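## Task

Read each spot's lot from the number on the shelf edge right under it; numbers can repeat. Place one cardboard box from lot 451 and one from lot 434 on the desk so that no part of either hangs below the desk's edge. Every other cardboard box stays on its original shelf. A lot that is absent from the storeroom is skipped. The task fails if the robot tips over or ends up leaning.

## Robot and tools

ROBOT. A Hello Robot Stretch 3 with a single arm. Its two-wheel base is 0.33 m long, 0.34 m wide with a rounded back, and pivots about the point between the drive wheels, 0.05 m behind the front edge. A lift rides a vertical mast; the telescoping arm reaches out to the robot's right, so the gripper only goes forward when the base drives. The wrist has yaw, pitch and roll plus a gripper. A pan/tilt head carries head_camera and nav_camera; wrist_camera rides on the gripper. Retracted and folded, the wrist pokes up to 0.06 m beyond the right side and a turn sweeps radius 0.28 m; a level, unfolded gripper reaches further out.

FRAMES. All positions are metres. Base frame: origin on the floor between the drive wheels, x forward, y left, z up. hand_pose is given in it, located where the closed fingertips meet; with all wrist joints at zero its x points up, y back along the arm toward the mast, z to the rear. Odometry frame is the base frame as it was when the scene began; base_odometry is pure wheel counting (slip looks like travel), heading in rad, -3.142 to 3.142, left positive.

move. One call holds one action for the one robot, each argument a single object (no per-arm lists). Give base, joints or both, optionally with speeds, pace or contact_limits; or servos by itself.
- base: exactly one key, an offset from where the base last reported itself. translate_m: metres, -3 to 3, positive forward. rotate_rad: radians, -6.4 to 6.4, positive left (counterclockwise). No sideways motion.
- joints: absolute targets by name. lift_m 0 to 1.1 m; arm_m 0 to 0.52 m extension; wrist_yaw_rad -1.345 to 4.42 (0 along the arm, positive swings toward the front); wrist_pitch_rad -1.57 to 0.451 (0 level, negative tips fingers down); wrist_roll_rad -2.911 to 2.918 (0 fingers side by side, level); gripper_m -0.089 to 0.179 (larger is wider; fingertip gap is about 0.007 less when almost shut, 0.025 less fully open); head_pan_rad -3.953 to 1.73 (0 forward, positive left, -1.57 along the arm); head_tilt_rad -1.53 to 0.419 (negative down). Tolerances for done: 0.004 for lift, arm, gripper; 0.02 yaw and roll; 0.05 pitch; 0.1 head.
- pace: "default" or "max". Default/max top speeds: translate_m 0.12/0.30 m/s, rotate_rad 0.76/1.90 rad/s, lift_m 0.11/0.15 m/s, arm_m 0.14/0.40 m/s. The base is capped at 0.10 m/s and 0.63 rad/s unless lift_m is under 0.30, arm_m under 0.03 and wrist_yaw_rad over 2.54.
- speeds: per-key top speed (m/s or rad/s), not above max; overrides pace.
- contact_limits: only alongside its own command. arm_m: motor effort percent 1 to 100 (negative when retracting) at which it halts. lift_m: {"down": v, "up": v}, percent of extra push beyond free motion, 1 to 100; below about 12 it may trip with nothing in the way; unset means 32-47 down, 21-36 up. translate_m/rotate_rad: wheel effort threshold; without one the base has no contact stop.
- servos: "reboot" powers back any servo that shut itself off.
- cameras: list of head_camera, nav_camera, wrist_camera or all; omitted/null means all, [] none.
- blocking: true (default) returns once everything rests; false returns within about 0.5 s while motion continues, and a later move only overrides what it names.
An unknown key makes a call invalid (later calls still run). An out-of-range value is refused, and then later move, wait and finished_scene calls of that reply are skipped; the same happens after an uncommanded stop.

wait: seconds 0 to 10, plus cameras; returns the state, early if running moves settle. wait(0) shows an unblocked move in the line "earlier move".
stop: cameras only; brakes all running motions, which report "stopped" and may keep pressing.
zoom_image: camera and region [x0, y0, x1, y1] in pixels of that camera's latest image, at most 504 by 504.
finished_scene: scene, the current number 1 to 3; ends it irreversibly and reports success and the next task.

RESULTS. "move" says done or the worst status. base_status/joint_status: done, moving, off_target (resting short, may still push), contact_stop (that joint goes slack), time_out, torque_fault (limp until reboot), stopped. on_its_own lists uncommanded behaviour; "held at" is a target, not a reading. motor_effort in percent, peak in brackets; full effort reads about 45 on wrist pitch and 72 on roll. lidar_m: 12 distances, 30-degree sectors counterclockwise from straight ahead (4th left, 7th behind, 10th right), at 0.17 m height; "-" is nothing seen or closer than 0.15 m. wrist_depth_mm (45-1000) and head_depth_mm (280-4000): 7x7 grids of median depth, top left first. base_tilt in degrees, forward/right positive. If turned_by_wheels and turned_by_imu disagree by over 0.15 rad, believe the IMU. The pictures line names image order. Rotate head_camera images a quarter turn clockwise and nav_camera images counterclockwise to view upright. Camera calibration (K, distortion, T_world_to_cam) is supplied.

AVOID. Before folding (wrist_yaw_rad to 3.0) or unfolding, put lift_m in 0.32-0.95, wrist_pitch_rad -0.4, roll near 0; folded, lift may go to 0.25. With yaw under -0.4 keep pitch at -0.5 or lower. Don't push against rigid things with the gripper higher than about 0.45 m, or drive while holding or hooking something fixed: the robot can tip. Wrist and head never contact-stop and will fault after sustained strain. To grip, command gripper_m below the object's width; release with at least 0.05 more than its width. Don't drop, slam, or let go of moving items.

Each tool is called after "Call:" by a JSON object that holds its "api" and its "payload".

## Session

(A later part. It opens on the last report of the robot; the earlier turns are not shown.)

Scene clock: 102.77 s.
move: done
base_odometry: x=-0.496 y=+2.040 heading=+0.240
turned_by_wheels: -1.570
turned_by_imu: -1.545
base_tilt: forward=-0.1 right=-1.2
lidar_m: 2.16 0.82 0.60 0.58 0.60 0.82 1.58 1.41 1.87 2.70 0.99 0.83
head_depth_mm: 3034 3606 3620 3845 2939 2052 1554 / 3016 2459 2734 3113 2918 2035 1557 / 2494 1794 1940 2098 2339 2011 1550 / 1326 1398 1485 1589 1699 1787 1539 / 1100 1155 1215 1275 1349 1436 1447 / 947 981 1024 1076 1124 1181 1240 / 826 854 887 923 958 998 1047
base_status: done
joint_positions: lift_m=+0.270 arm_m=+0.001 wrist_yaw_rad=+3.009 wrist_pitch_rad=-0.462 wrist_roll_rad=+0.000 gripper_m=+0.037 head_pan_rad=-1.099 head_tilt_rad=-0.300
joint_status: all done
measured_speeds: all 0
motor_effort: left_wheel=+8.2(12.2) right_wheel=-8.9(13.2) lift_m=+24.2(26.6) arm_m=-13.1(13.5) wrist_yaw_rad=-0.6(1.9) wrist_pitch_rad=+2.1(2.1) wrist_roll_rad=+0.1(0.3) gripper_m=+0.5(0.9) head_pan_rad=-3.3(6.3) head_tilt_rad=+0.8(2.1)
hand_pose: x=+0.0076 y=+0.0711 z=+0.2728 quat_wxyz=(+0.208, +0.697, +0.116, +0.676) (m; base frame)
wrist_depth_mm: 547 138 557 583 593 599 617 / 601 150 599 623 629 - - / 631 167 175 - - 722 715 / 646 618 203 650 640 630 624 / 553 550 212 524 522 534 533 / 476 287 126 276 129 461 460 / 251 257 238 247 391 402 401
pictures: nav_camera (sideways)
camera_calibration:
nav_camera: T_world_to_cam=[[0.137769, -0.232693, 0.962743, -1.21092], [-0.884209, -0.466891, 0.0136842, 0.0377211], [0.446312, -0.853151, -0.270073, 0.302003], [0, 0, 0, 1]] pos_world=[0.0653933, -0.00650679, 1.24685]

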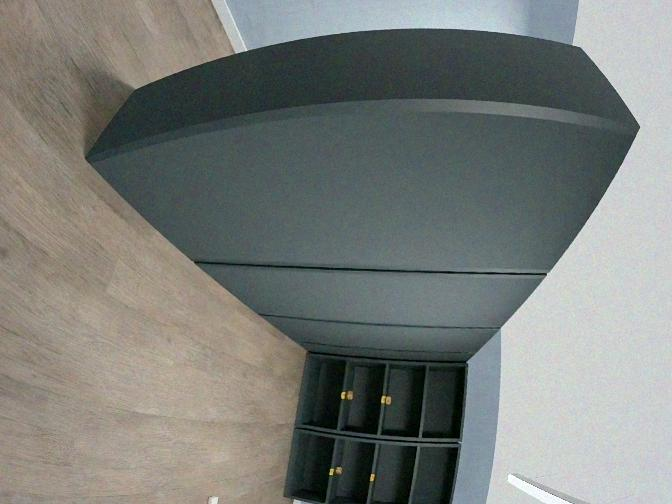

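Call:
{"api": "move", "payload": {"base": {"translate_m":1.45}, "pace": "max", "contact_limits": {"translate_m":40}, "joints": {"head_pan_rad":-1.9}}}

Call:
{"api": "move", "payload": {"joints": {"head_pan_rad":-2.4}, "cameras": ["nav_camera","head_camera"]}}

Scene clock: 113.93 s.
move: done
base_odometry: x=+0.912 y=+2.385 heading=+0.240
turned_by_wheels: +0.000
turned_by_imu: +0.001
base_tilt: forward=-0.4 right=-1.1
lidar_m: 0.73 0.76 0.59 0.57 0.59 0.81 2.28 0.64 0.53 1.35 1.02 0.75
head_depth_mm: 435 459 485 517 551 589 633 / 1240 478 487 506 529 560 599 / 1248 791 1381 1326 769 1106 891 / 1204 1230 1333 1302 1450 1203 983 / 1175 1227 1292 1355 1438 1505 1488 / 2743 2077 2211 3047 2526 1986 1524 / 3228 3606 3776 - 2831 1977 1526
base_status: done
joint_positions: lift_m=+0.270 arm_m=+0.001 wrist_yaw_rad=+3.009 wrist_pitch_rad=-0.462 wrist_roll_rad=+0.000 gripper_m=+0.037 head_pan_rad=-1.900 head_tilt_rad=-0.300
joint_status: all done
measured_speeds: all 0
motor_effort: left_wheel=+0.9(15.9) right_wheel=+5.5(11.4) lift_m=+30.0(30.0) arm_m=-11.5(12.9) wrist_yaw_rad=+0.0(1.6) wrist_pitch_rad=+2.1(2.1) wrist_roll_rad=-0.2(0.3) gripper_m=+0.1(1.1) head_pan_rad=+3.3(4.8) head_tilt_rad=-1.3(2.2)
contact_limits: translate_m 40 (maximum 100)
hand_pose: x=+0.0076 y=+0.0711 z=+0.2728 quat_wxyz=(+0.208, +0.697, +0.116, +0.676) (m; base frame)
wrist_depth_mm: 542 138 554 580 579 598 606 / 592 151 596 620 620 639 - / 633 166 176 - - - 718 / 635 611 204 647 640 631 626 / 557 553 212 524 521 533 527 / 476 285 126 274 129 463 457 / 252 256 238 246 387 408 401
pictures: head_camera (sideways), nav_camera (sideways), wrist_camera
camera_calibration:
head_camera: T_world_to_cam=[[0.0351819, 0.246318, -0.96855, 1.27584], [0.930785, -0.360939, -0.0579824, 0.0694096], [-0.36387, -0.899472, -0.241967, 0.272777], [0, 0, 0, 1]] pos_world=[-0.0102367, -0.0438548, 1.30574]
nav_camera: T_world_to_cam=[[-0.0710669, -0.260915, 0.962742, -1.20964], [-0.950826, 0.309425, 0.0136706, 0.0381513], [-0.301463, -0.914429, -0.270074, 0.306574], [0, 0, 0, 1]] pos_world=[0.0427306, -0.0470785, 1.24685]
wrist_camera: T_world_to_cam=[[0.994955, -0.0966003, -0.0270688, 0.013374], [-0.0807635, -0.61122, -0.787329, 0.291456], [0.0595113, 0.785544, -0.615938, 0.277894], [0, 0, 0, 1]] pos_world=[-0.00630538, -0.0388626, 0.400999]

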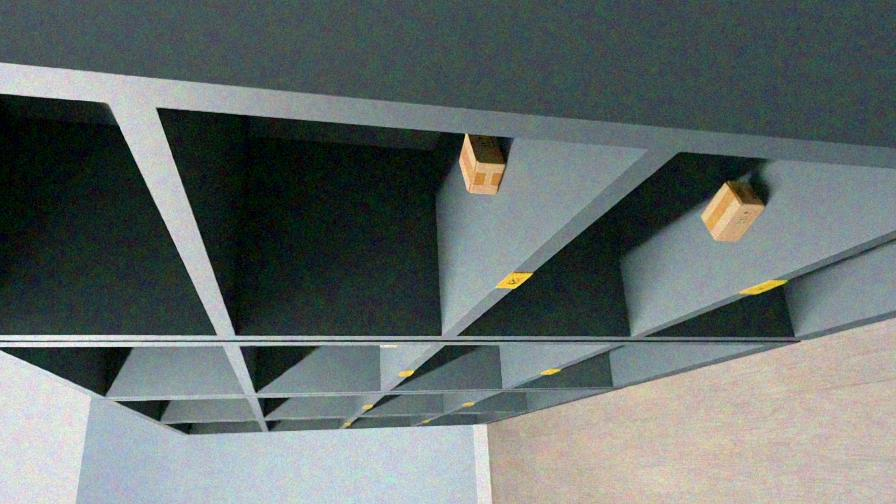

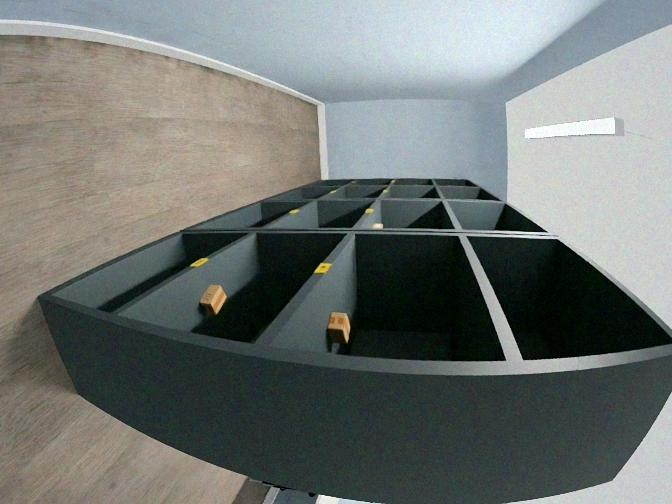

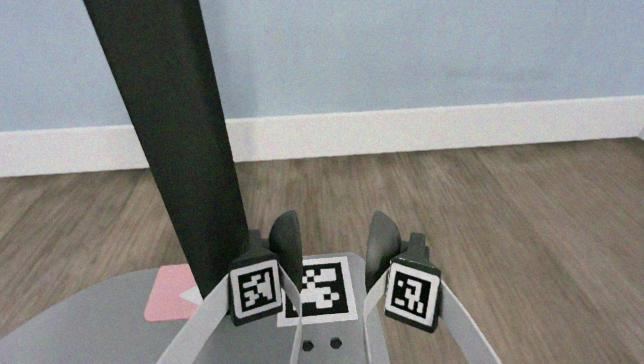

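Scene clock: 114.80 s.
move: done
base_odometry: x=+0.912 y=+2.385 heading=+0.240
turned_by_wheels: +0.000
turned_by_imu: +0.000
base_tilt: forward=-0.5 right=-1.1
lidar_m: 0.73 0.76 0.59 0.57 0.59 0.81 2.29 0.64 0.53 1.35 1.03 0.75
head_depth_mm: 2751 2891 2956 2915 2766 2032 1566 / 2640 3051 3192 3213 2968 2043 1555 / 641 679 721 773 832 899 976 / 565 596 629 666 710 758 813 / 507 531 557 589 619 656 697 / 459 479 501 523 549 579 610 / 431 453 477 505 588 602 849
base_status: not commanded
joint_positions: lift_m=+0.270 arm_m=+0.001 wrist_yaw_rad=+3.009 wrist_pitch_rad=-0.462 wrist_roll_rad=+0.000 gripper_m=+0.037 head_pan_rad=-2.409 head_tilt_rad=-0.300
joint_status: all done
measured_speeds: all 0
motor_effort: left_wheel=+1.2(1.4) right_wheel=+5.2(6.3) lift_m=+29.5(30.4) arm_m=-11.3(12.2) wrist_yaw_rad=-0.9(1.4) wrist_pitch_rad=+2.0(2.1) wrist_roll_rad=+0.0(0.4) gripper_m=+0.3(1.0) head_pan_rad=-1.6(6.6) head_tilt_rad=-2.0(2.5)
contact_limits: translate_m 40 (maximum 100)
hand_pose: x=+0.0076 y=+0.0711 z=+0.2728 quat_wxyz=(+0.208, +0.697, +0.116, +0.676) (m; base frame)
wrist_depth_mm: 532 138 560 574 583 599 605 / 587 151 599 617 623 635 - / 622 167 176 - - - 709 / 639 605 203 654 639 629 620 / 546 549 213 526 524 535 530 / 476 285 126 274 129 463 460 / 251 256 236 247 389 407 401
pictures: head_camera (sideways), nav_camera (sideways)
camera_calibration:
head_camera: T_world_to_cam=[[0.150782, 0.197948, -0.968546, 1.27515], [0.636827, -0.768823, -0.0579889, 0.071218], [-0.756119, -0.608052, -0.241983, 0.275108], [0, 0, 0, 1]] pos_world=[-0.0296082, -0.0303787, 1.30574]
nav_camera: T_world_to_cam=[[-0.189206, -0.193186, 0.962746, -1.20892], [-0.679397, 0.733643, 0.013694, 0.0364693], [-0.708957, -0.651496, -0.27006, 0.309062], [0, 0, 0, 1]] pos_world=[0.0151535, -0.0589502, 1.24685]

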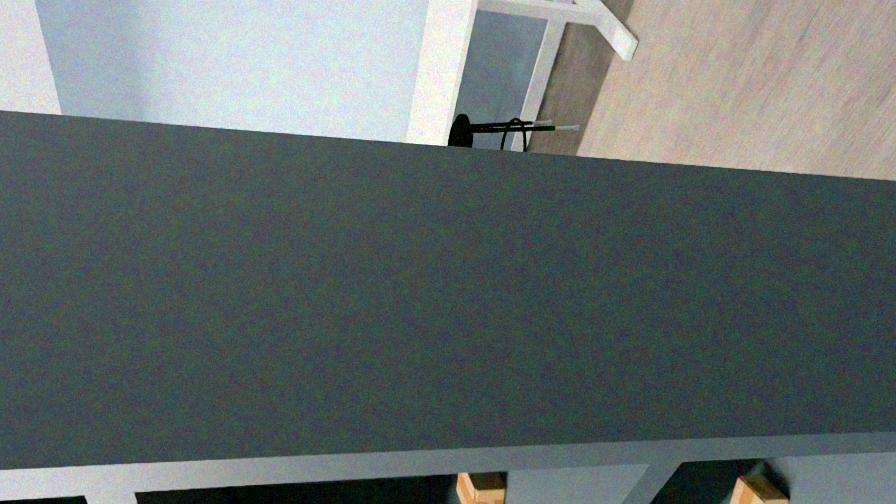

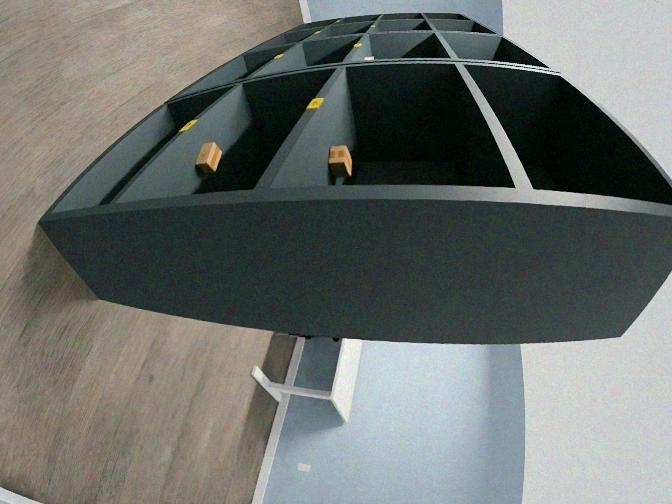

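Call:
{"api": "move", "payload": {"base": {"translate_m":0.23}, "cameras": []}}

Call:
{"api": "move", "payload": {"base": {"rotate_rad":-1.57}, "joints": {"head_pan_rad":-0.9,"head_tilt_rad":-0.5}}}

Call:
{"api": "move", "payload": {"base": {"translate_m":0.6}, "joints": {"head_pan_rad":-1.2}, "cameras": ["nav_camera","head_camera"]}}

Scene clock: 129.50 s.
move: done
base_odometry: x=+1.135 y=+2.439 heading=+0.240
turned_by_wheels: +0.000
turned_by_imu: +0.000
base_tilt: forward=-0.3 right=-1.1
lidar_m: 0.50 0.52 0.59 0.57 0.59 0.81 2.28 0.68 1.37 1.90 0.70 0.52
head_depth_mm: 845 2985 3130 3204 3001 2043 1566 / 724 776 835 904 983 1076 1406 / 631 672 714 767 819 889 964 / 590 616 647 686 726 764 814 / 1242 1080 1362 1283 882 1189 947 / 1354 1157 1481 1249 1515 1158 1356 / 1274 1267 1382 1241 1475 1285 1436
base_status: done
joint_positions: lift_m=+0.270 arm_m=+0.001 wrist_yaw_rad=+3.009 wrist_pitch_rad=-0.462 wrist_roll_rad=+0.000 gripper_m=+0.037 head_pan_rad=-2.400 head_tilt_rad=-0.300
joint_status: not commanded
measured_speeds: all 0
motor_effort: left_wheel=+9.1(9.6) right_wheel=+2.4(12.3) lift_m=+27.2(31.1) arm_m=-10.5(11.6) wrist_yaw_rad=-1.1(1.9) wrist_pitch_rad=+2.1(2.1) wrist_roll_rad=+0.1(0.3) gripper_m=+0.5(1.0) head_pan_rad=+3.3(4.2) head_tilt_rad=-4.0(4.0)
hand_pose: x=+0.0076 y=+0.0711 z=+0.2728 quat_wxyz=(+0.208, +0.697, +0.116, +0.676) (m; base frame)
wrist_depth_mm: 535 139 559 566 576 597 583 / 587 151 594 623 625 637 613 / 631 166 176 - - 715 558 / 638 612 203 655 642 633 583 / 550 546 213 519 520 535 527 / 477 285 126 274 129 460 459 / 252 257 237 248 389 408 404
pictures: none
No camera images: "cameras" was empty.

Scene clock: 132.87 s.
move: done
base_odometry: x=+1.135 y=+2.439 heading=-1.330
turned_by_wheels: -1.570
turned_by_imu: -1.544
base_tilt: forward=-0.4 right=-1.2
lidar_m: 1.79 0.70 0.52 0.50 0.52 0.58 0.57 0.59 0.82 2.41 0.68 1.39
head_depth_mm: 2797 2984 3048 2876 2113 1627 1330 / 739 832 950 2547 2033 1607 1313 / 639 705 789 892 1035 1218 1274 / 561 613 673 752 843 966 1127 / 798 1203 1109 805 1171 1003 1187 / 1009 1330 1087 1525 1199 1448 1255 / 1059 1350 1185 1520 1260 1476 1288
base_status: done
joint_positions: lift_m=+0.270 arm_m=+0.001 wrist_yaw_rad=+3.009 wrist_pitch_rad=-0.462 wrist_roll_rad=+0.000 gripper_m=+0.037 head_pan_rad=-0.899 head_tilt_rad=-0.501
joint_status: all done
measured_speeds: all 0
motor_effort: left_wheel=+8.1(12.1) right_wheel=-10.2(13.0) lift_m=+23.4(26.6) arm_m=-12.9(13.6) wrist_yaw_rad=+0.0(2.0) wrist_pitch_rad=+2.1(2.1) wrist_roll_rad=-0.1(0.3) gripper_m=+0.4(1.0) head_pan_rad=-3.0(4.7) head_tilt_rad=+4.1(7.2)
hand_pose: x=+0.0076 y=+0.0711 z=+0.2728 quat_wxyz=(+0.208, +0.697, +0.116, +0.676) (m; base frame)
wrist_depth_mm: 484 138 492 508 514 523 534 / 530 150 531 542 - - - / - 166 175 - - - - / 613 195 199 622 620 630 629 / 558 549 212 525 526 529 528 / 474 284 126 274 129 458 458 / 252 256 237 246 391 408 403
pictures: head_camera (sideways), nav_camera (sideways), wrist_camera
camera_calibration:
head_camera: T_world_to_cam=[[-0.305934, 0.310106, -0.900133, 1.18859], [0.79818, 0.598908, -0.0649517, 0.0792841], [0.518955, -0.738338, -0.430746, 0.513003], [0, 0, 0, 1]] pos_world=[0.0341223, -0.0373037, 1.29601]
nav_camera: T_world_to_cam=[[0.297818, -0.346915, 0.889356, -1.1161], [-0.771884, -0.635677, 0.0105196, 0.041232], [0.561694, -0.689613, -0.457094, 0.544691], [0, 0, 0, 1]] pos_world=[0.0582718, 0.0146448, 1.24115]
wrist_camera: T_world_to_cam=[[0.994955, -0.0966003, -0.0270688, 0.013374], [-0.0807635, -0.61122, -0.787329, 0.291456], [0.0595113, 0.785544, -0.615938, 0.277894], [0, 0, 0, 1]] pos_world=[-0.00630538, -0.0388626, 0.400999]

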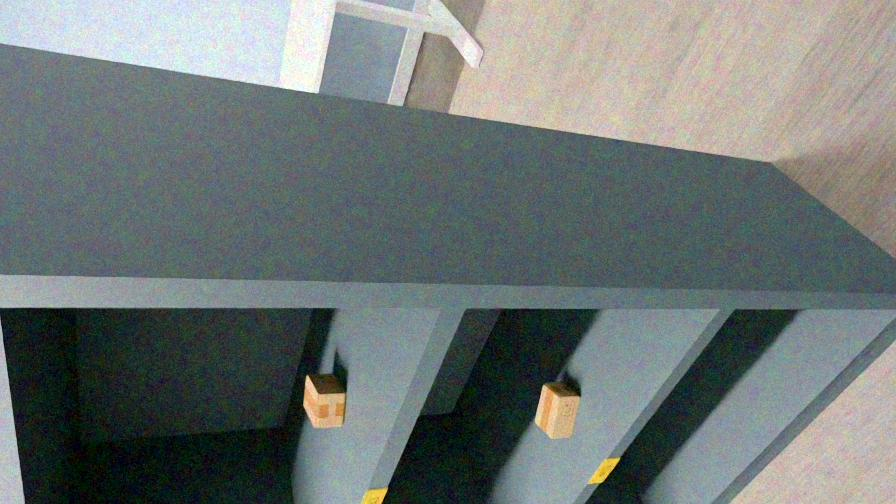

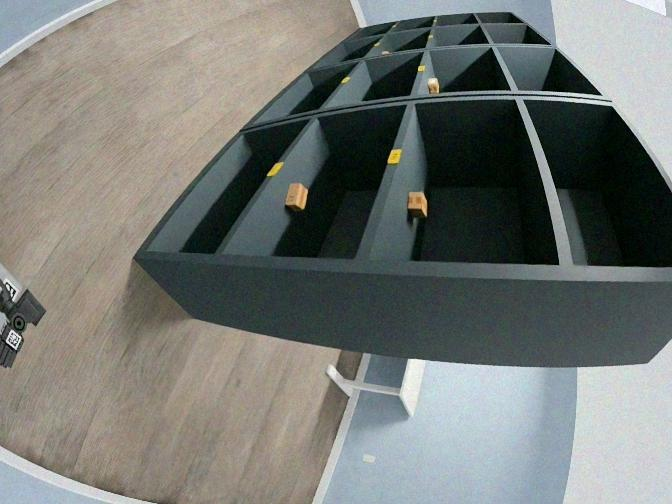

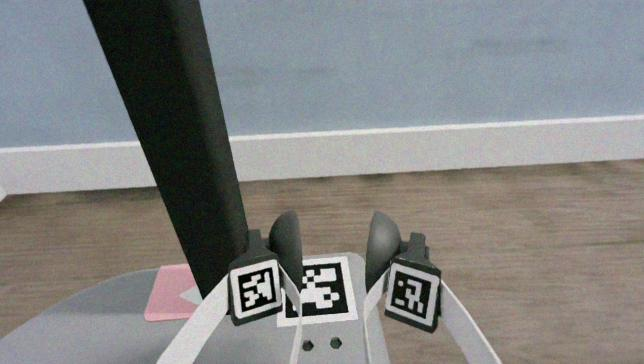

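Scene clock: 139.17 s.
move: done
base_odometry: x=+1.279 y=+1.857 heading=-1.330
turned_by_wheels: +0.000
turned_by_imu: +0.000
base_tilt: forward=-0.4 right=-1.1
lidar_m: 1.74 0.68 0.50 0.49 0.51 0.70 1.16 1.21 0.54 0.53 1.01 0.90
head_depth_mm: 768 822 883 740 588 967 786 / 794 855 926 732 1085 963 782 / 820 888 957 723 1129 956 799 / 854 929 994 717 1179 921 840 / 888 970 1034 709 1215 912 1161 / 928 1020 1084 742 1218 934 1212 / 886 969 993 784 1116 967 1210
base_status: done
joint_positions: lift_m=+0.270 arm_m=+0.001 wrist_yaw_rad=+3.009 wrist_pitch_rad=-0.462 wrist_roll_rad=+0.000 gripper_m=+0.037 head_pan_rad=-1.200 head_tilt_rad=-0.500
joint_status: all done
measured_speeds: all 0
motor_effort: left_wheel=+3.7(11.8) right_wheel=+6.9(10.2) lift_m=+26.0(26.7) arm_m=-12.5(13.5) wrist_yaw_rad=+0.0(2.1) wrist_pitch_rad=+2.0(2.1) wrist_roll_rad=+0.0(0.4) gripper_m=+0.5(1.0) head_pan_rad=+3.5(4.2) head_tilt_rad=+3.2(5.3)
hand_pose: x=+0.0076 y=+0.0711 z=+0.2728 quat_wxyz=(+0.208, +0.697, +0.116, +0.676) (m; base frame)
wrist_depth_mm: 469 138 478 491 499 509 520 / 513 151 516 535 535 544 - / 543 166 176 - - - - / - 191 196 623 612 611 626 / 550 548 213 529 519 532 529 / 475 284 126 275 129 459 459 / 251 258 237 248 389 405 405
pictures: head_camera (sideways), nav_camera (sideways)
camera_calibration:
head_camera: T_world_to_cam=[[-0.1997, 0.386011, -0.90062, 1.18864], [0.940023, 0.334879, -0.0649057, 0.0784039], [0.276544, -0.859565, -0.429734, 0.513137], [0, 0, 0, 1]] pos_world=[0.0217645, -0.0440093, 1.29612]
nav_camera: T_world_to_cam=[[0.181065, -0.418752, 0.889866, -1.11603], [-0.925773, -0.377933, 0.0105236, 0.0421657], [0.331903, -0.82572, -0.4561, 0.544802], [0, 0, 0, 1]] pos_world=[0.0602877, -0.00154948, 1.24116]

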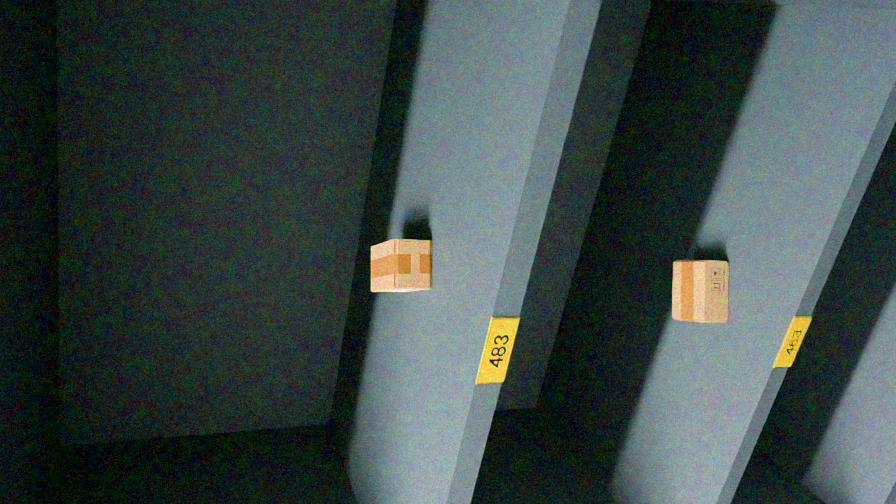

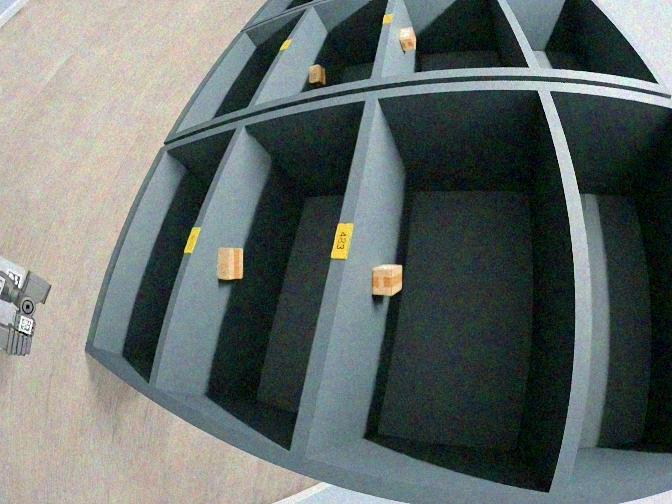

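Call:
{"api": "zoom_image", "payload": {"camera": "head_camera", "region": [740, 280, 860, 400]}}

Call:
{"api": "move", "payload": {"base": {"translate_m":0.9}, "cameras": ["head_camera"]}}

Call:
{"api": "move", "payload": {"base": {"translate_m":0.8}, "cameras": ["nav_camera","head_camera"]}}

Scaled by 4.200 from the camera's 896x504 image, which has a finer 1280x720 frame.

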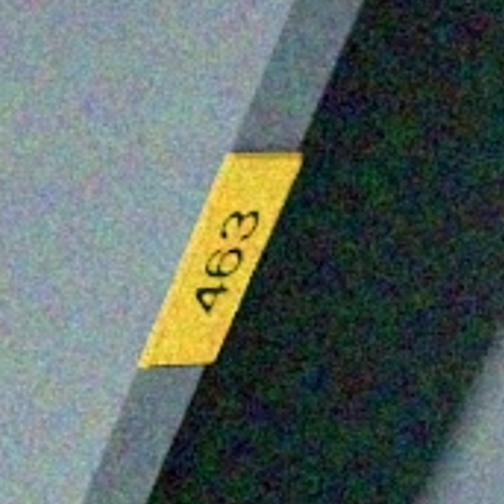

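Scene clock: 157.47 s.
move: done
base_odometry: x=+1.494 y=+0.983 heading=-1.330
turned_by_wheels: +0.000
turned_by_imu: +0.000
base_tilt: forward=-0.2 right=-1.1
lidar_m: 1.66 0.64 0.48 0.47 0.49 0.67 2.00 1.14 0.56 0.55 1.04 0.94
head_depth_mm: 780 839 901 740 592 907 722 / 810 873 944 732 1108 962 798 / 842 905 974 724 1143 952 823 / 875 954 1019 715 1187 947 1144 / 910 991 1048 709 1224 940 1188 / 953 1037 1094 744 1217 940 1223 / 939 1027 1047 787 1157 997 1211
base_status: done
joint_positions: lift_m=+0.270 arm_m=+0.001 wrist_yaw_rad=+3.009 wrist_pitch_rad=-0.462 wrist_roll_rad=+0.000 gripper_m=+0.037 head_pan_rad=-1.200 head_tilt_rad=-0.500
joint_status: not commanded
measured_speeds: all 0
motor_effort: left_wheel=+7.3(12.0) right_wheel=+2.3(11.6) lift_m=+30.2(31.1) arm_m=-9.7(11.8) wrist_yaw_rad=+0.6(2.1) wrist_pitch_rad=+2.0(2.1) wrist_roll_rad=-0.1(0.6) gripper_m=+0.6(1.2) head_pan_rad=+3.2(4.2) head_tilt_rad=+2.8(4.2)
hand_pose: x=+0.0076 y=+0.0711 z=+0.2728 quat_wxyz=(+0.208, +0.697, +0.116, +0.676) (m; base frame)
wrist_depth_mm: 458 138 464 479 483 491 493 / 497 151 500 518 528 535 539 / 536 167 179 - - - - / - 190 197 616 606 620 602 / 554 549 212 522 525 535 533 / 475 285 126 274 128 459 458 / 251 255 237 248 388 406 403
pictures: head_camera (sideways)
camera_calibration:
head_camera: T_world_to_cam=[[-0.199749, 0.386031, -0.9006, 1.18862], [0.940005, 0.334925, -0.0649271, 0.0784342], [0.27657, -0.859538, -0.429772, 0.513187], [0, 0, 0, 1]] pos_world=[0.0217644, -0.0440091, 1.29612]

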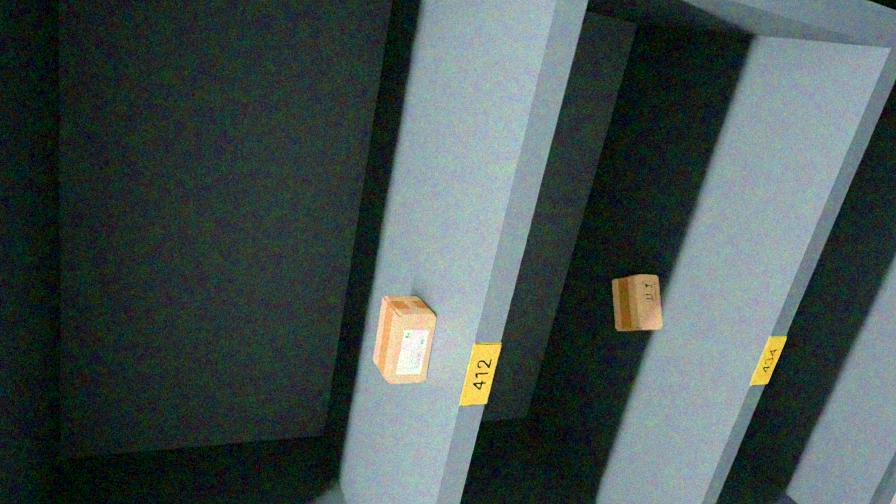

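Scene clock: 165.43 s.
move: done
base_odometry: x=+1.685 y=+0.206 heading=-1.330
turned_by_wheels: +0.000
turned_by_imu: +0.001
base_tilt: forward=-0.4 right=-1.2
lidar_m: 1.59 0.62 0.46 0.45 0.47 0.65 1.94 1.03 1.04 0.56 1.06 1.07
head_depth_mm: 441 463 508 549 601 880 785 / 825 892 955 650 619 711 766 / 857 923 990 721 1157 954 819 / 894 964 1028 713 1206 952 1171 / 929 1005 1069 754 1225 942 1220 / 966 1059 1107 796 1208 969 1218 / 1010 1108 1161 837 1205 1025 1214
base_status: done
joint_positions: lift_m=+0.270 arm_m=+0.001 wrist_yaw_rad=+3.009 wrist_pitch_rad=-0.462 wrist_roll_rad=+0.000 gripper_m=+0.037 head_pan_rad=-1.200 head_tilt_rad=-0.500
joint_status: not commanded
measured_speeds: all 0
motor_effort: left_wheel=+3.3(11.5) right_wheel=+6.4(12.5) lift_m=+27.5(31.1) arm_m=-8.1(10.3) wrist_yaw_rad=-0.6(1.8) wrist_pitch_rad=+2.1(2.2) wrist_roll_rad=-0.3(0.3) gripper_m=+0.5(1.2) head_pan_rad=+3.1(3.7) head_tilt_rad=+1.6(3.3)
hand_pose: x=+0.0076 y=+0.0711 z=+0.2728 quat_wxyz=(+0.208, +0.697, +0.116, +0.676) (m; base frame)
wrist_depth_mm: 435 139 445 458 463 476 481 / 479 150 481 501 506 518 527 / 521 167 183 537 543 - - / - 186 193 - 612 609 607 / 555 551 213 524 519 539 529 / 480 285 126 273 129 461 457 / 252 255 237 248 391 404 406
pictures: head_camera (sideways), nav_camera (sideways)
camera_calibration:
head_camera: T_world_to_cam=[[-0.199749, 0.386031, -0.9006, 1.18862], [0.940005, 0.334925, -0.0649271, 0.0784342], [0.27657, -0.859538, -0.429772, 0.513187], [0, 0, 0, 1]] pos_world=[0.0217644, -0.0440091, 1.29612]
nav_camera: T_world_to_cam=[[0.181065, -0.418752, 0.889866, -1.11603], [-0.925773, -0.377933, 0.0105236, 0.0421657], [0.331903, -0.82572, -0.4561, 0.544802], [0, 0, 0, 1]] pos_world=[0.0602877, -0.00154948, 1.24116]

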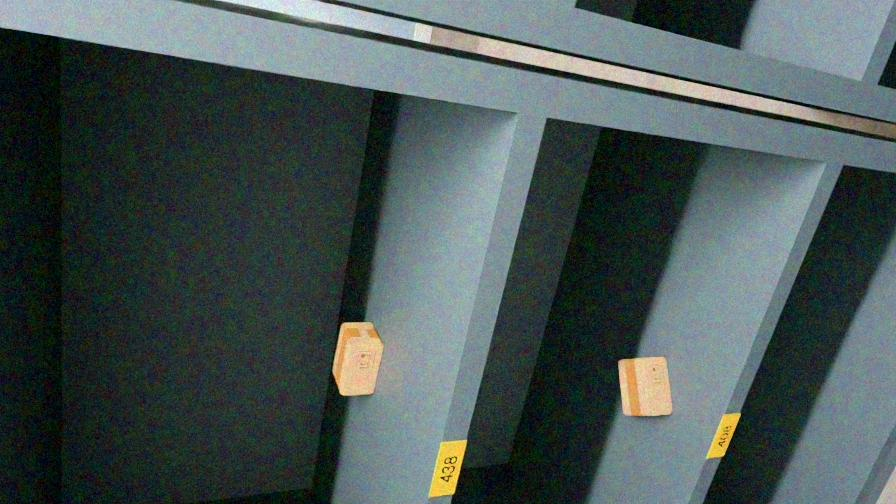

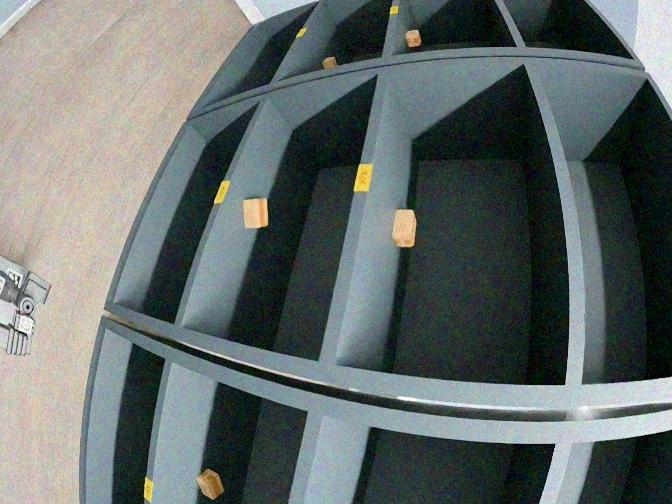

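Call:
{"api": "move", "payload": {"base": {"translate_m":-0.46}, "joints": {"lift_m":0.65,"wrist_pitch_rad":-0.4,"head_pan_rad":-1.57,"head_tilt_rad":-0.7}, "cameras": []}}

Call:
{"api": "move", "payload": {"joints": {"wrist_yaw_rad":0,"gripper_m":0.179}}}

Scene clock: 187.77 s.
move: done
base_odometry: x=+1.575 y=+0.653 heading=-1.329
turned_by_wheels: +0.000
turned_by_imu: -0.001
base_tilt: forward=-0.4 right=-1.3
lidar_m: 1.64 0.63 0.47 0.46 0.48 0.67 1.97 1.39 0.68 1.00 0.70 1.45
head_depth_mm: 812 908 709 1065 989 962 1138 / 818 903 702 1160 1001 1246 1162 / 818 898 693 1160 994 1244 1151 / 817 897 649 1157 980 1231 1145 / 819 898 646 1151 975 1230 1141 / 824 901 668 1150 972 1217 1145 / 825 892 661 1137 966 1207 1129
base_status: done
joint_positions: lift_m=+0.650 arm_m=+0.001 wrist_yaw_rad=+3.009 wrist_pitch_rad=-0.420 wrist_roll_rad=+0.000 gripper_m=+0.037 head_pan_rad=-1.570 head_tilt_rad=-0.700
joint_status: all done
measured_speeds: all 0
motor_effort: left_wheel=-1.1(11.3) right_wheel=-11.5(14.6) lift_m=+29.4(33.9) arm_m=-6.8(8.4) wrist_yaw_rad=+0.5(2.0) wrist_pitch_rad=+3.2(5.3) wrist_roll_rad=-0.1(0.3) gripper_m=+0.2(1.1) head_pan_rad=+3.7(4.4) head_tilt_rad=-5.5(6.6)
hand_pose: x=+0.0083 y=+0.0767 z=+0.6623 quat_wxyz=(+0.193, +0.699, +0.101, +0.681) (m; base frame)
wrist_depth_mm: 443 137 456 459 472 476 488 / 476 148 491 501 512 518 530 / 521 165 183 539 545 - - / - 179 185 - - - - / - - 203 149 152 - - / - - 129 - 126 - - / 797 - 265 819 807 812 803
pictures: none
No camera images: "cameras" was empty.

Scene clock: 190.27 s.
move: done
base_odometry: x=+1.575 y=+0.653 heading=-1.329
turned_by_wheels: +0.000
turned_by_imu: +0.000
base_tilt: forward=-0.2 right=-1.4
lidar_m: 1.63 0.63 0.47 0.46 0.48 0.67 1.97 1.38 0.68 1.00 0.70 1.46
head_depth_mm: 812 906 711 1068 988 956 1138 / 813 902 702 1163 998 1244 1162 / 817 899 693 1158 985 1237 1134 / 818 900 648 1155 981 1227 441 / 820 901 647 1142 973 1231 1144 / 824 903 669 1154 969 1223 1143 / 823 892 660 1132 966 1214 1139
base_status: not commanded
joint_positions: lift_m=+0.650 arm_m=+0.001 wrist_yaw_rad=+0.003 wrist_pitch_rad=-0.420 wrist_roll_rad=+0.000 gripper_m=+0.179 head_pan_rad=-1.570 head_tilt_rad=-0.700
joint_status: all done
measured_speeds: all 0
motor_effort: left_wheel=-0.7(1.4) right_wheel=-10.6(12.0) lift_m=+26.5(30.0) arm_m=-6.2(7.2) wrist_yaw_rad=-3.7(6.6) wrist_pitch_rad=+3.2(3.3) wrist_roll_rad=-0.2(0.3) gripper_m=+0.1(82.3) head_pan_rad=+3.3(4.1) head_tilt_rad=-5.4(6.4)
hand_pose: x=-0.0208 y=-0.3697 z=+0.6623 quat_wxyz=(+0.692, +0.149, -0.691, -0.146) (m; base frame)
wrist_depth_mm: 497 - - - - - - / 499 - - 539 - - - / 500 524 516 518 511 503 501 / 437 438 435 430 424 424 423 / 488 410 412 399 392 381 373 / - 140 - - - - - / - - - - - - 105
pictures: head_camera (sideways), nav_camera (sideways), wrist_camera
camera_calibration:
head_camera: T_world_to_cam=[[-0.0467528, 0.602594, -0.796677, 1.0521], [0.997493, -0.0142449, -0.0693123, 0.0837179], [-0.0531158, -0.797921, -0.600418, 0.737246], [0, 0, 0, 1]] pos_world=[0.0048402, -0.044536, 1.28665]
nav_camera: T_world_to_cam=[[0.0175551, -0.623788, 0.781397, -0.973604], [-0.999789, -0.0193109, 0.00704575, 0.0470591], [0.0106944, -0.781355, -0.623995, 0.765147], [0, 0, 0, 1]] pos_world=[0.0559581, -0.00856132, 1.23789]
wrist_camera: T_world_to_cam=[[-0.998878, -0.0399021, -0.0255075, -0.0120424], [-0.00250222, 0.582322, -0.812954, 0.786206], [0.0472922, -0.811978, -0.581769, 0.252205], [0, 0, 0, 1]] pos_world=[-0.021989, -0.25352, 0.785567]

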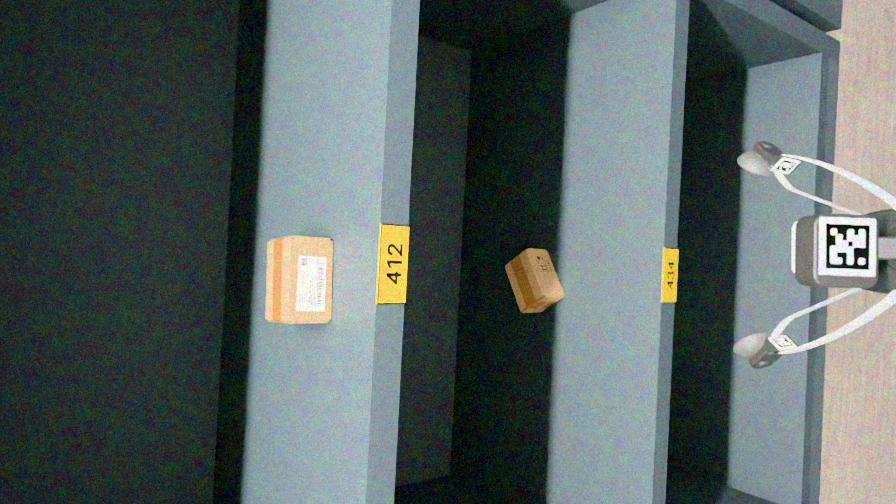

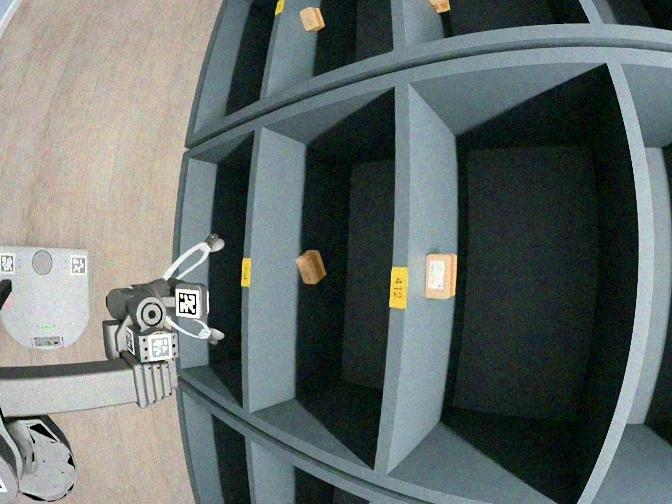

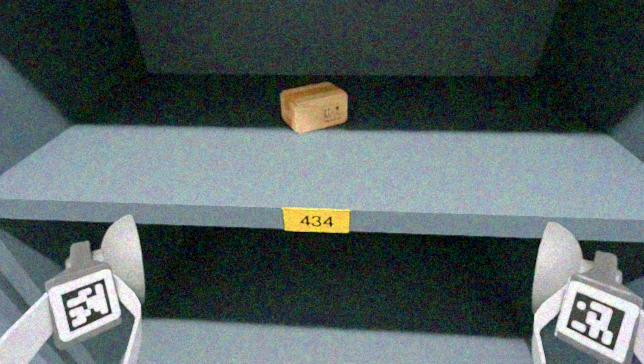

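Call:
{"api": "move", "payload": {"base": {"translate_m":-0.075}, "joints": {"wrist_yaw_rad":0.4,"wrist_pitch_rad":-0.25,"lift_m":0.6}, "cameras": []}}

Call:
{"api": "move", "payload": {"joints": {"arm_m":0.22}, "cameras": ["wrist_camera","head_camera"]}}

Scene clock: 220.23 s.
move: done
base_odometry: x=+1.557 y=+0.726 heading=-1.329
turned_by_wheels: +0.000
turned_by_imu: +0.000
base_tilt: forward=-0.4 right=-1.2
lidar_m: 1.64 0.64 0.47 0.46 0.48 0.67 1.99 1.38 0.64 1.00 0.75 0.80
head_depth_mm: 813 888 712 870 912 926 1135 / 814 900 701 1154 998 1158 1142 / 813 894 693 1162 988 1240 1149 / 818 898 685 1157 984 1206 1134 / 821 896 637 1151 973 1222 1138 / 821 898 636 1154 969 1219 1140 / 822 892 659 1148 962 1212 1135
base_status: done
joint_positions: lift_m=+0.600 arm_m=+0.001 wrist_yaw_rad=+0.397 wrist_pitch_rad=-0.271 wrist_roll_rad=+0.000 gripper_m=+0.179 head_pan_rad=-1.570 head_tilt_rad=-0.700
joint_status: all done
measured_speeds: all 0
motor_effort: left_wheel=-1.5(7.6) right_wheel=-11.5(14.8) lift_m=+29.2(29.8) arm_m=-5.4(6.3) wrist_yaw_rad=+2.1(5.2) wrist_pitch_rad=+3.4(4.8) wrist_roll_rad=-0.1(0.3) gripper_m=+0.3(1.2) head_pan_rad=+3.3(3.9) head_tilt_rad=-5.1(6.2)
hand_pose: x=+0.0715 y=-0.3673 z=+0.6468 quat_wxyz=(+0.706, +0.232, -0.668, +0.044) (m; base frame)
wrist_depth_mm: - 479 - - - - - / 816 496 - - - - - / - 524 - - 517 - - / - 549 488 472 474 467 464 / - 146 - 428 376 362 362 / 123 140 - - - 336 296 / 820 798 - - - - 105
pictures: none
No camera images: "cameras" was empty.

Scene clock: 223.10 s.
move: done
base_odometry: x=+1.557 y=+0.726 heading=-1.329
turned_by_wheels: +0.000
turned_by_imu: +0.000
base_tilt: forward=-0.4 right=-1.2
lidar_m: 1.64 0.64 0.48 0.46 0.48 0.67 1.99 1.38 0.64 1.00 0.75 0.79
head_depth_mm: 809 890 708 879 906 930 1140 / 811 897 700 1158 993 884 438 / 812 894 695 1162 990 535 1131 / 817 898 684 1156 980 572 1150 / 816 898 637 1150 970 1224 1143 / 822 901 637 1146 968 1221 1141 / 822 892 659 1153 956 1220 1135
base_status: not commanded
joint_positions: lift_m=+0.600 arm_m=+0.220 wrist_yaw_rad=+0.397 wrist_pitch_rad=-0.271 wrist_roll_rad=+0.000 gripper_m=+0.179 head_pan_rad=-1.570 head_tilt_rad=-0.700
joint_status: all done
measured_speeds: all 0
motor_effort: left_wheel=-1.9(2.2) right_wheel=-11.8(12.2) lift_m=+28.7(31.2) arm_m=+12.7(14.9) wrist_yaw_rad=+2.1(3.8) wrist_pitch_rad=+3.4(3.6) wrist_roll_rad=+0.1(0.3) gripper_m=+0.7(1.1) head_pan_rad=+3.5(3.8) head_tilt_rad=-5.7(6.3)
hand_pose: x=+0.0715 y=-0.5867 z=+0.6469 quat_wxyz=(+0.706, +0.232, -0.668, +0.044) (m; base frame)
wrist_depth_mm: 401 477 - - - - - / 415 487 - - - - - / 422 491 - - - - - / 427 476 473 472 441 467 438 / 372 365 368 350 344 363 361 / 123 280 299 298 297 296 294 / 118 253 253 252 250 243 105
pictures: head_camera (sideways), wrist_camera
camera_calibration:
head_camera: T_world_to_cam=[[-0.0468128, 0.602591, -0.796676, 1.0521], [0.997496, -0.0141283, -0.0692994, 0.0837063], [-0.0530149, -0.797925, -0.60042, 0.737248], [0, 0, 0, 1]] pos_world=[0.0048403, -0.044536, 1.28665]
wrist_camera: T_world_to_cam=[[-0.905723, -0.423408, -0.0197639, -0.164273], [-0.176877, 0.419912, -0.890162, 0.867383], [0.385201, -0.802745, -0.455216, -0.0378425], [0, 0, 0, 1]] pos_world=[0.019211, -0.464157, 0.751638]

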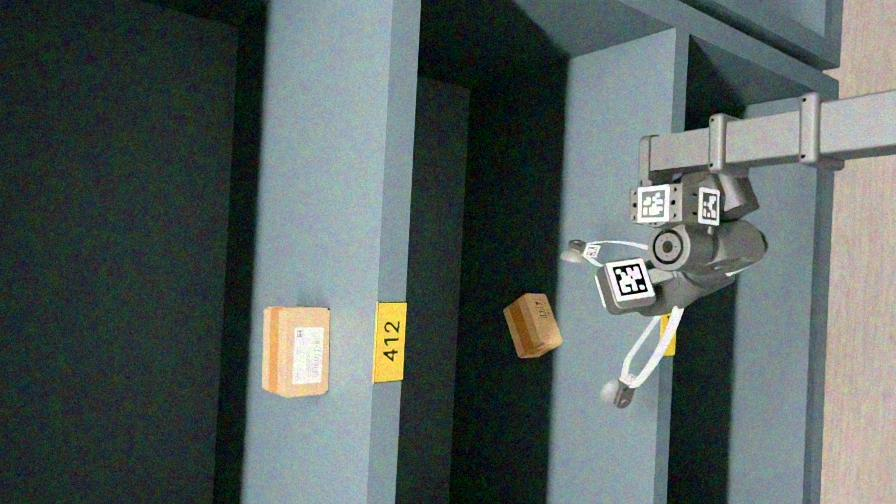

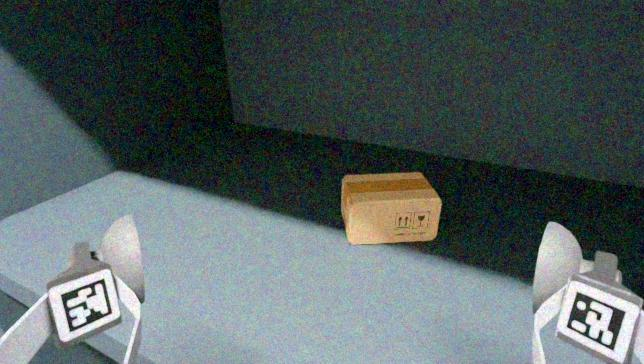

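Call:
{"api": "move", "payload": {"base": {"translate_m":0.02}, "joints": {"lift_m":0.528}, "contact_limits": {"lift_m":{"down":15}}, "cameras": ["wrist_camera"]}}

Call:
{"api": "move", "payload": {"joints": {"arm_m":0.425}, "contact_limits": {"arm_m":35}, "cameras": ["wrist_camera","head_camera"]}}

Scene clock: 233.80 s.
move: done
base_odometry: x=+1.562 y=+0.706 heading=-1.329
turned_by_wheels: +0.000
turned_by_imu: +0.000
base_tilt: forward=-0.2 right=-1.3
lidar_m: 1.64 0.64 0.48 0.46 0.48 0.67 1.99 1.38 0.65 1.00 0.73 0.80
head_depth_mm: 813 904 710 924 948 928 1134 / 814 898 704 1157 996 1213 1138 / 816 894 693 1168 984 592 596 / 818 901 683 1158 978 655 1126 / 819 897 637 1151 970 873 1144 / 818 903 646 1145 968 1215 1140 / 823 890 661 1157 960 1216 1136
base_status: done
joint_positions: lift_m=+0.528 arm_m=+0.220 wrist_yaw_rad=+0.397 wrist_pitch_rad=-0.271 wrist_roll_rad=+0.000 gripper_m=+0.179 head_pan_rad=-1.570 head_tilt_rad=-0.700
joint_status: all done
measured_speeds: all 0
motor_effort: left_wheel=+8.0(11.2) right_wheel=+3.6(8.0) lift_m=+23.3(27.6) arm_m=+5.9(8.4) wrist_yaw_rad=+3.1(3.4) wrist_pitch_rad=+3.4(3.5) wrist_roll_rad=+0.1(0.3) gripper_m=+1.0(1.2) head_pan_rad=+2.9(3.7) head_tilt_rad=-4.7(6.1)
contact_limits: lift_m down 15 (down: maximum 72; up: maximum 65)
hand_pose: x=+0.0715 y=-0.5868 z=+0.5750 quat_wxyz=(+0.706, +0.232, -0.668, +0.044) (m; base frame)
wrist_depth_mm: 388 469 - - - - - / 393 475 - - - - - / 398 445 451 445 295 405 401 / 322 319 319 314 298 311 310 / 259 236 245 245 244 242 241 / - 144 200 199 198 198 - / 438 208 179 169 167 162 105
pictures: wrist_camera
camera_calibration:
wrist_camera: T_world_to_cam=[[-0.905712, -0.423434, -0.0197334, -0.165638], [-0.176771, 0.4196, -0.89033, 0.803276], [0.385277, -0.802894, -0.454888, -0.0709502], [0, 0, 0, 1]] pos_world=[0.0193109, -0.464157, 0.679638]

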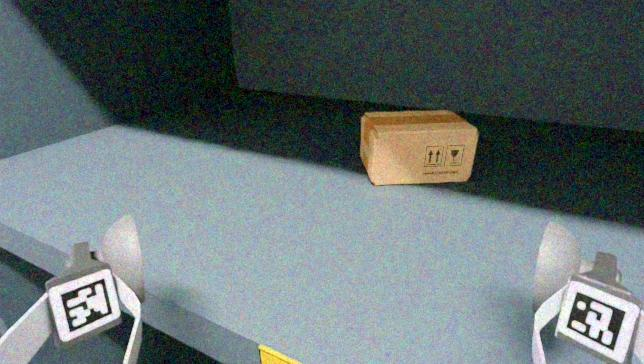

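Scene clock: 236.53 s.
move: done
base_odometry: x=+1.562 y=+0.706 heading=-1.329
turned_by_wheels: +0.000
turned_by_imu: +0.000
base_tilt: forward=-0.4 right=-1.2
lidar_m: 1.64 0.64 0.48 0.46 0.48 0.67 1.98 1.38 0.65 1.00 0.73 0.79
head_depth_mm: 813 903 710 927 941 929 1135 / 814 894 700 1157 993 1218 1142 / 816 896 692 1166 764 635 1115 / 815 898 686 1157 791 1230 1142 / 818 901 635 1145 948 1221 1137 / 823 899 646 1158 968 1215 1139 / 821 890 660 1154 961 1213 1134
base_status: not commanded
joint_positions: lift_m=+0.528 arm_m=+0.425 wrist_yaw_rad=+0.397 wrist_pitch_rad=-0.271 wrist_roll_rad=+0.000 gripper_m=+0.179 head_pan_rad=-1.570 head_tilt_rad=-0.700
joint_status: all done
measured_speeds: all 0
motor_effort: left_wheel=+8.2(8.7) right_wheel=+4.0(4.6) lift_m=+27.1(27.2) arm_m=+12.6(15.4) wrist_yaw_rad=+2.2(3.1) wrist_pitch_rad=+3.4(3.5) wrist_roll_rad=+0.0(0.3) gripper_m=+0.7(1.2) head_pan_rad=+3.1(3.6) head_tilt_rad=-5.1(6.2)
contact_limits: arm_m 35 (drawing in: default 31, maximum 55; extending or still: default 40, maximum 69); lift_m down 15 (down: maximum 72; up: maximum 65)
hand_pose: x=+0.0715 y=-0.7918 z=+0.5750 quat_wxyz=(+0.706, +0.232, -0.668, +0.044) (m; base frame)
wrist_depth_mm: 387 440 - - - - - / 394 454 - - - - - / 393 447 412 380 - - - / 319 317 316 313 313 294 275 / 256 235 168 159 223 241 240 / 119 144 130 134 134 197 - / 159 169 128 133 138 162 107
pictures: head_camera (sideways), wrist_camera
camera_calibration:
head_camera: T_world_to_cam=[[-0.0468128, 0.602591, -0.796676, 1.0521], [0.997496, -0.0141283, -0.0692994, 0.0837063], [-0.0530149, -0.797925, -0.60042, 0.737248], [0, 0, 0, 1]] pos_world=[0.0048403, -0.044536, 1.28665]
wrist_camera: T_world_to_cam=[[-0.905677, -0.423507, -0.0197739, -0.252465], [-0.176765, 0.419586, -0.890338, 0.889289], [0.385362, -0.802863, -0.45487, -0.235536], [0, 0, 0, 1]] pos_world=[0.0193107, -0.669157, 0.679638]

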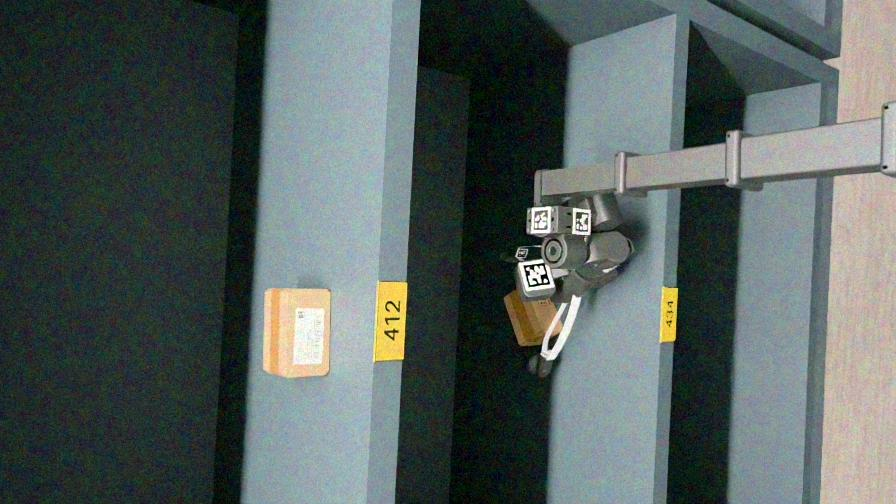

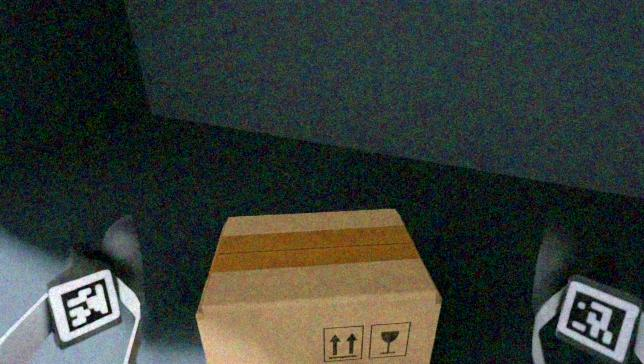

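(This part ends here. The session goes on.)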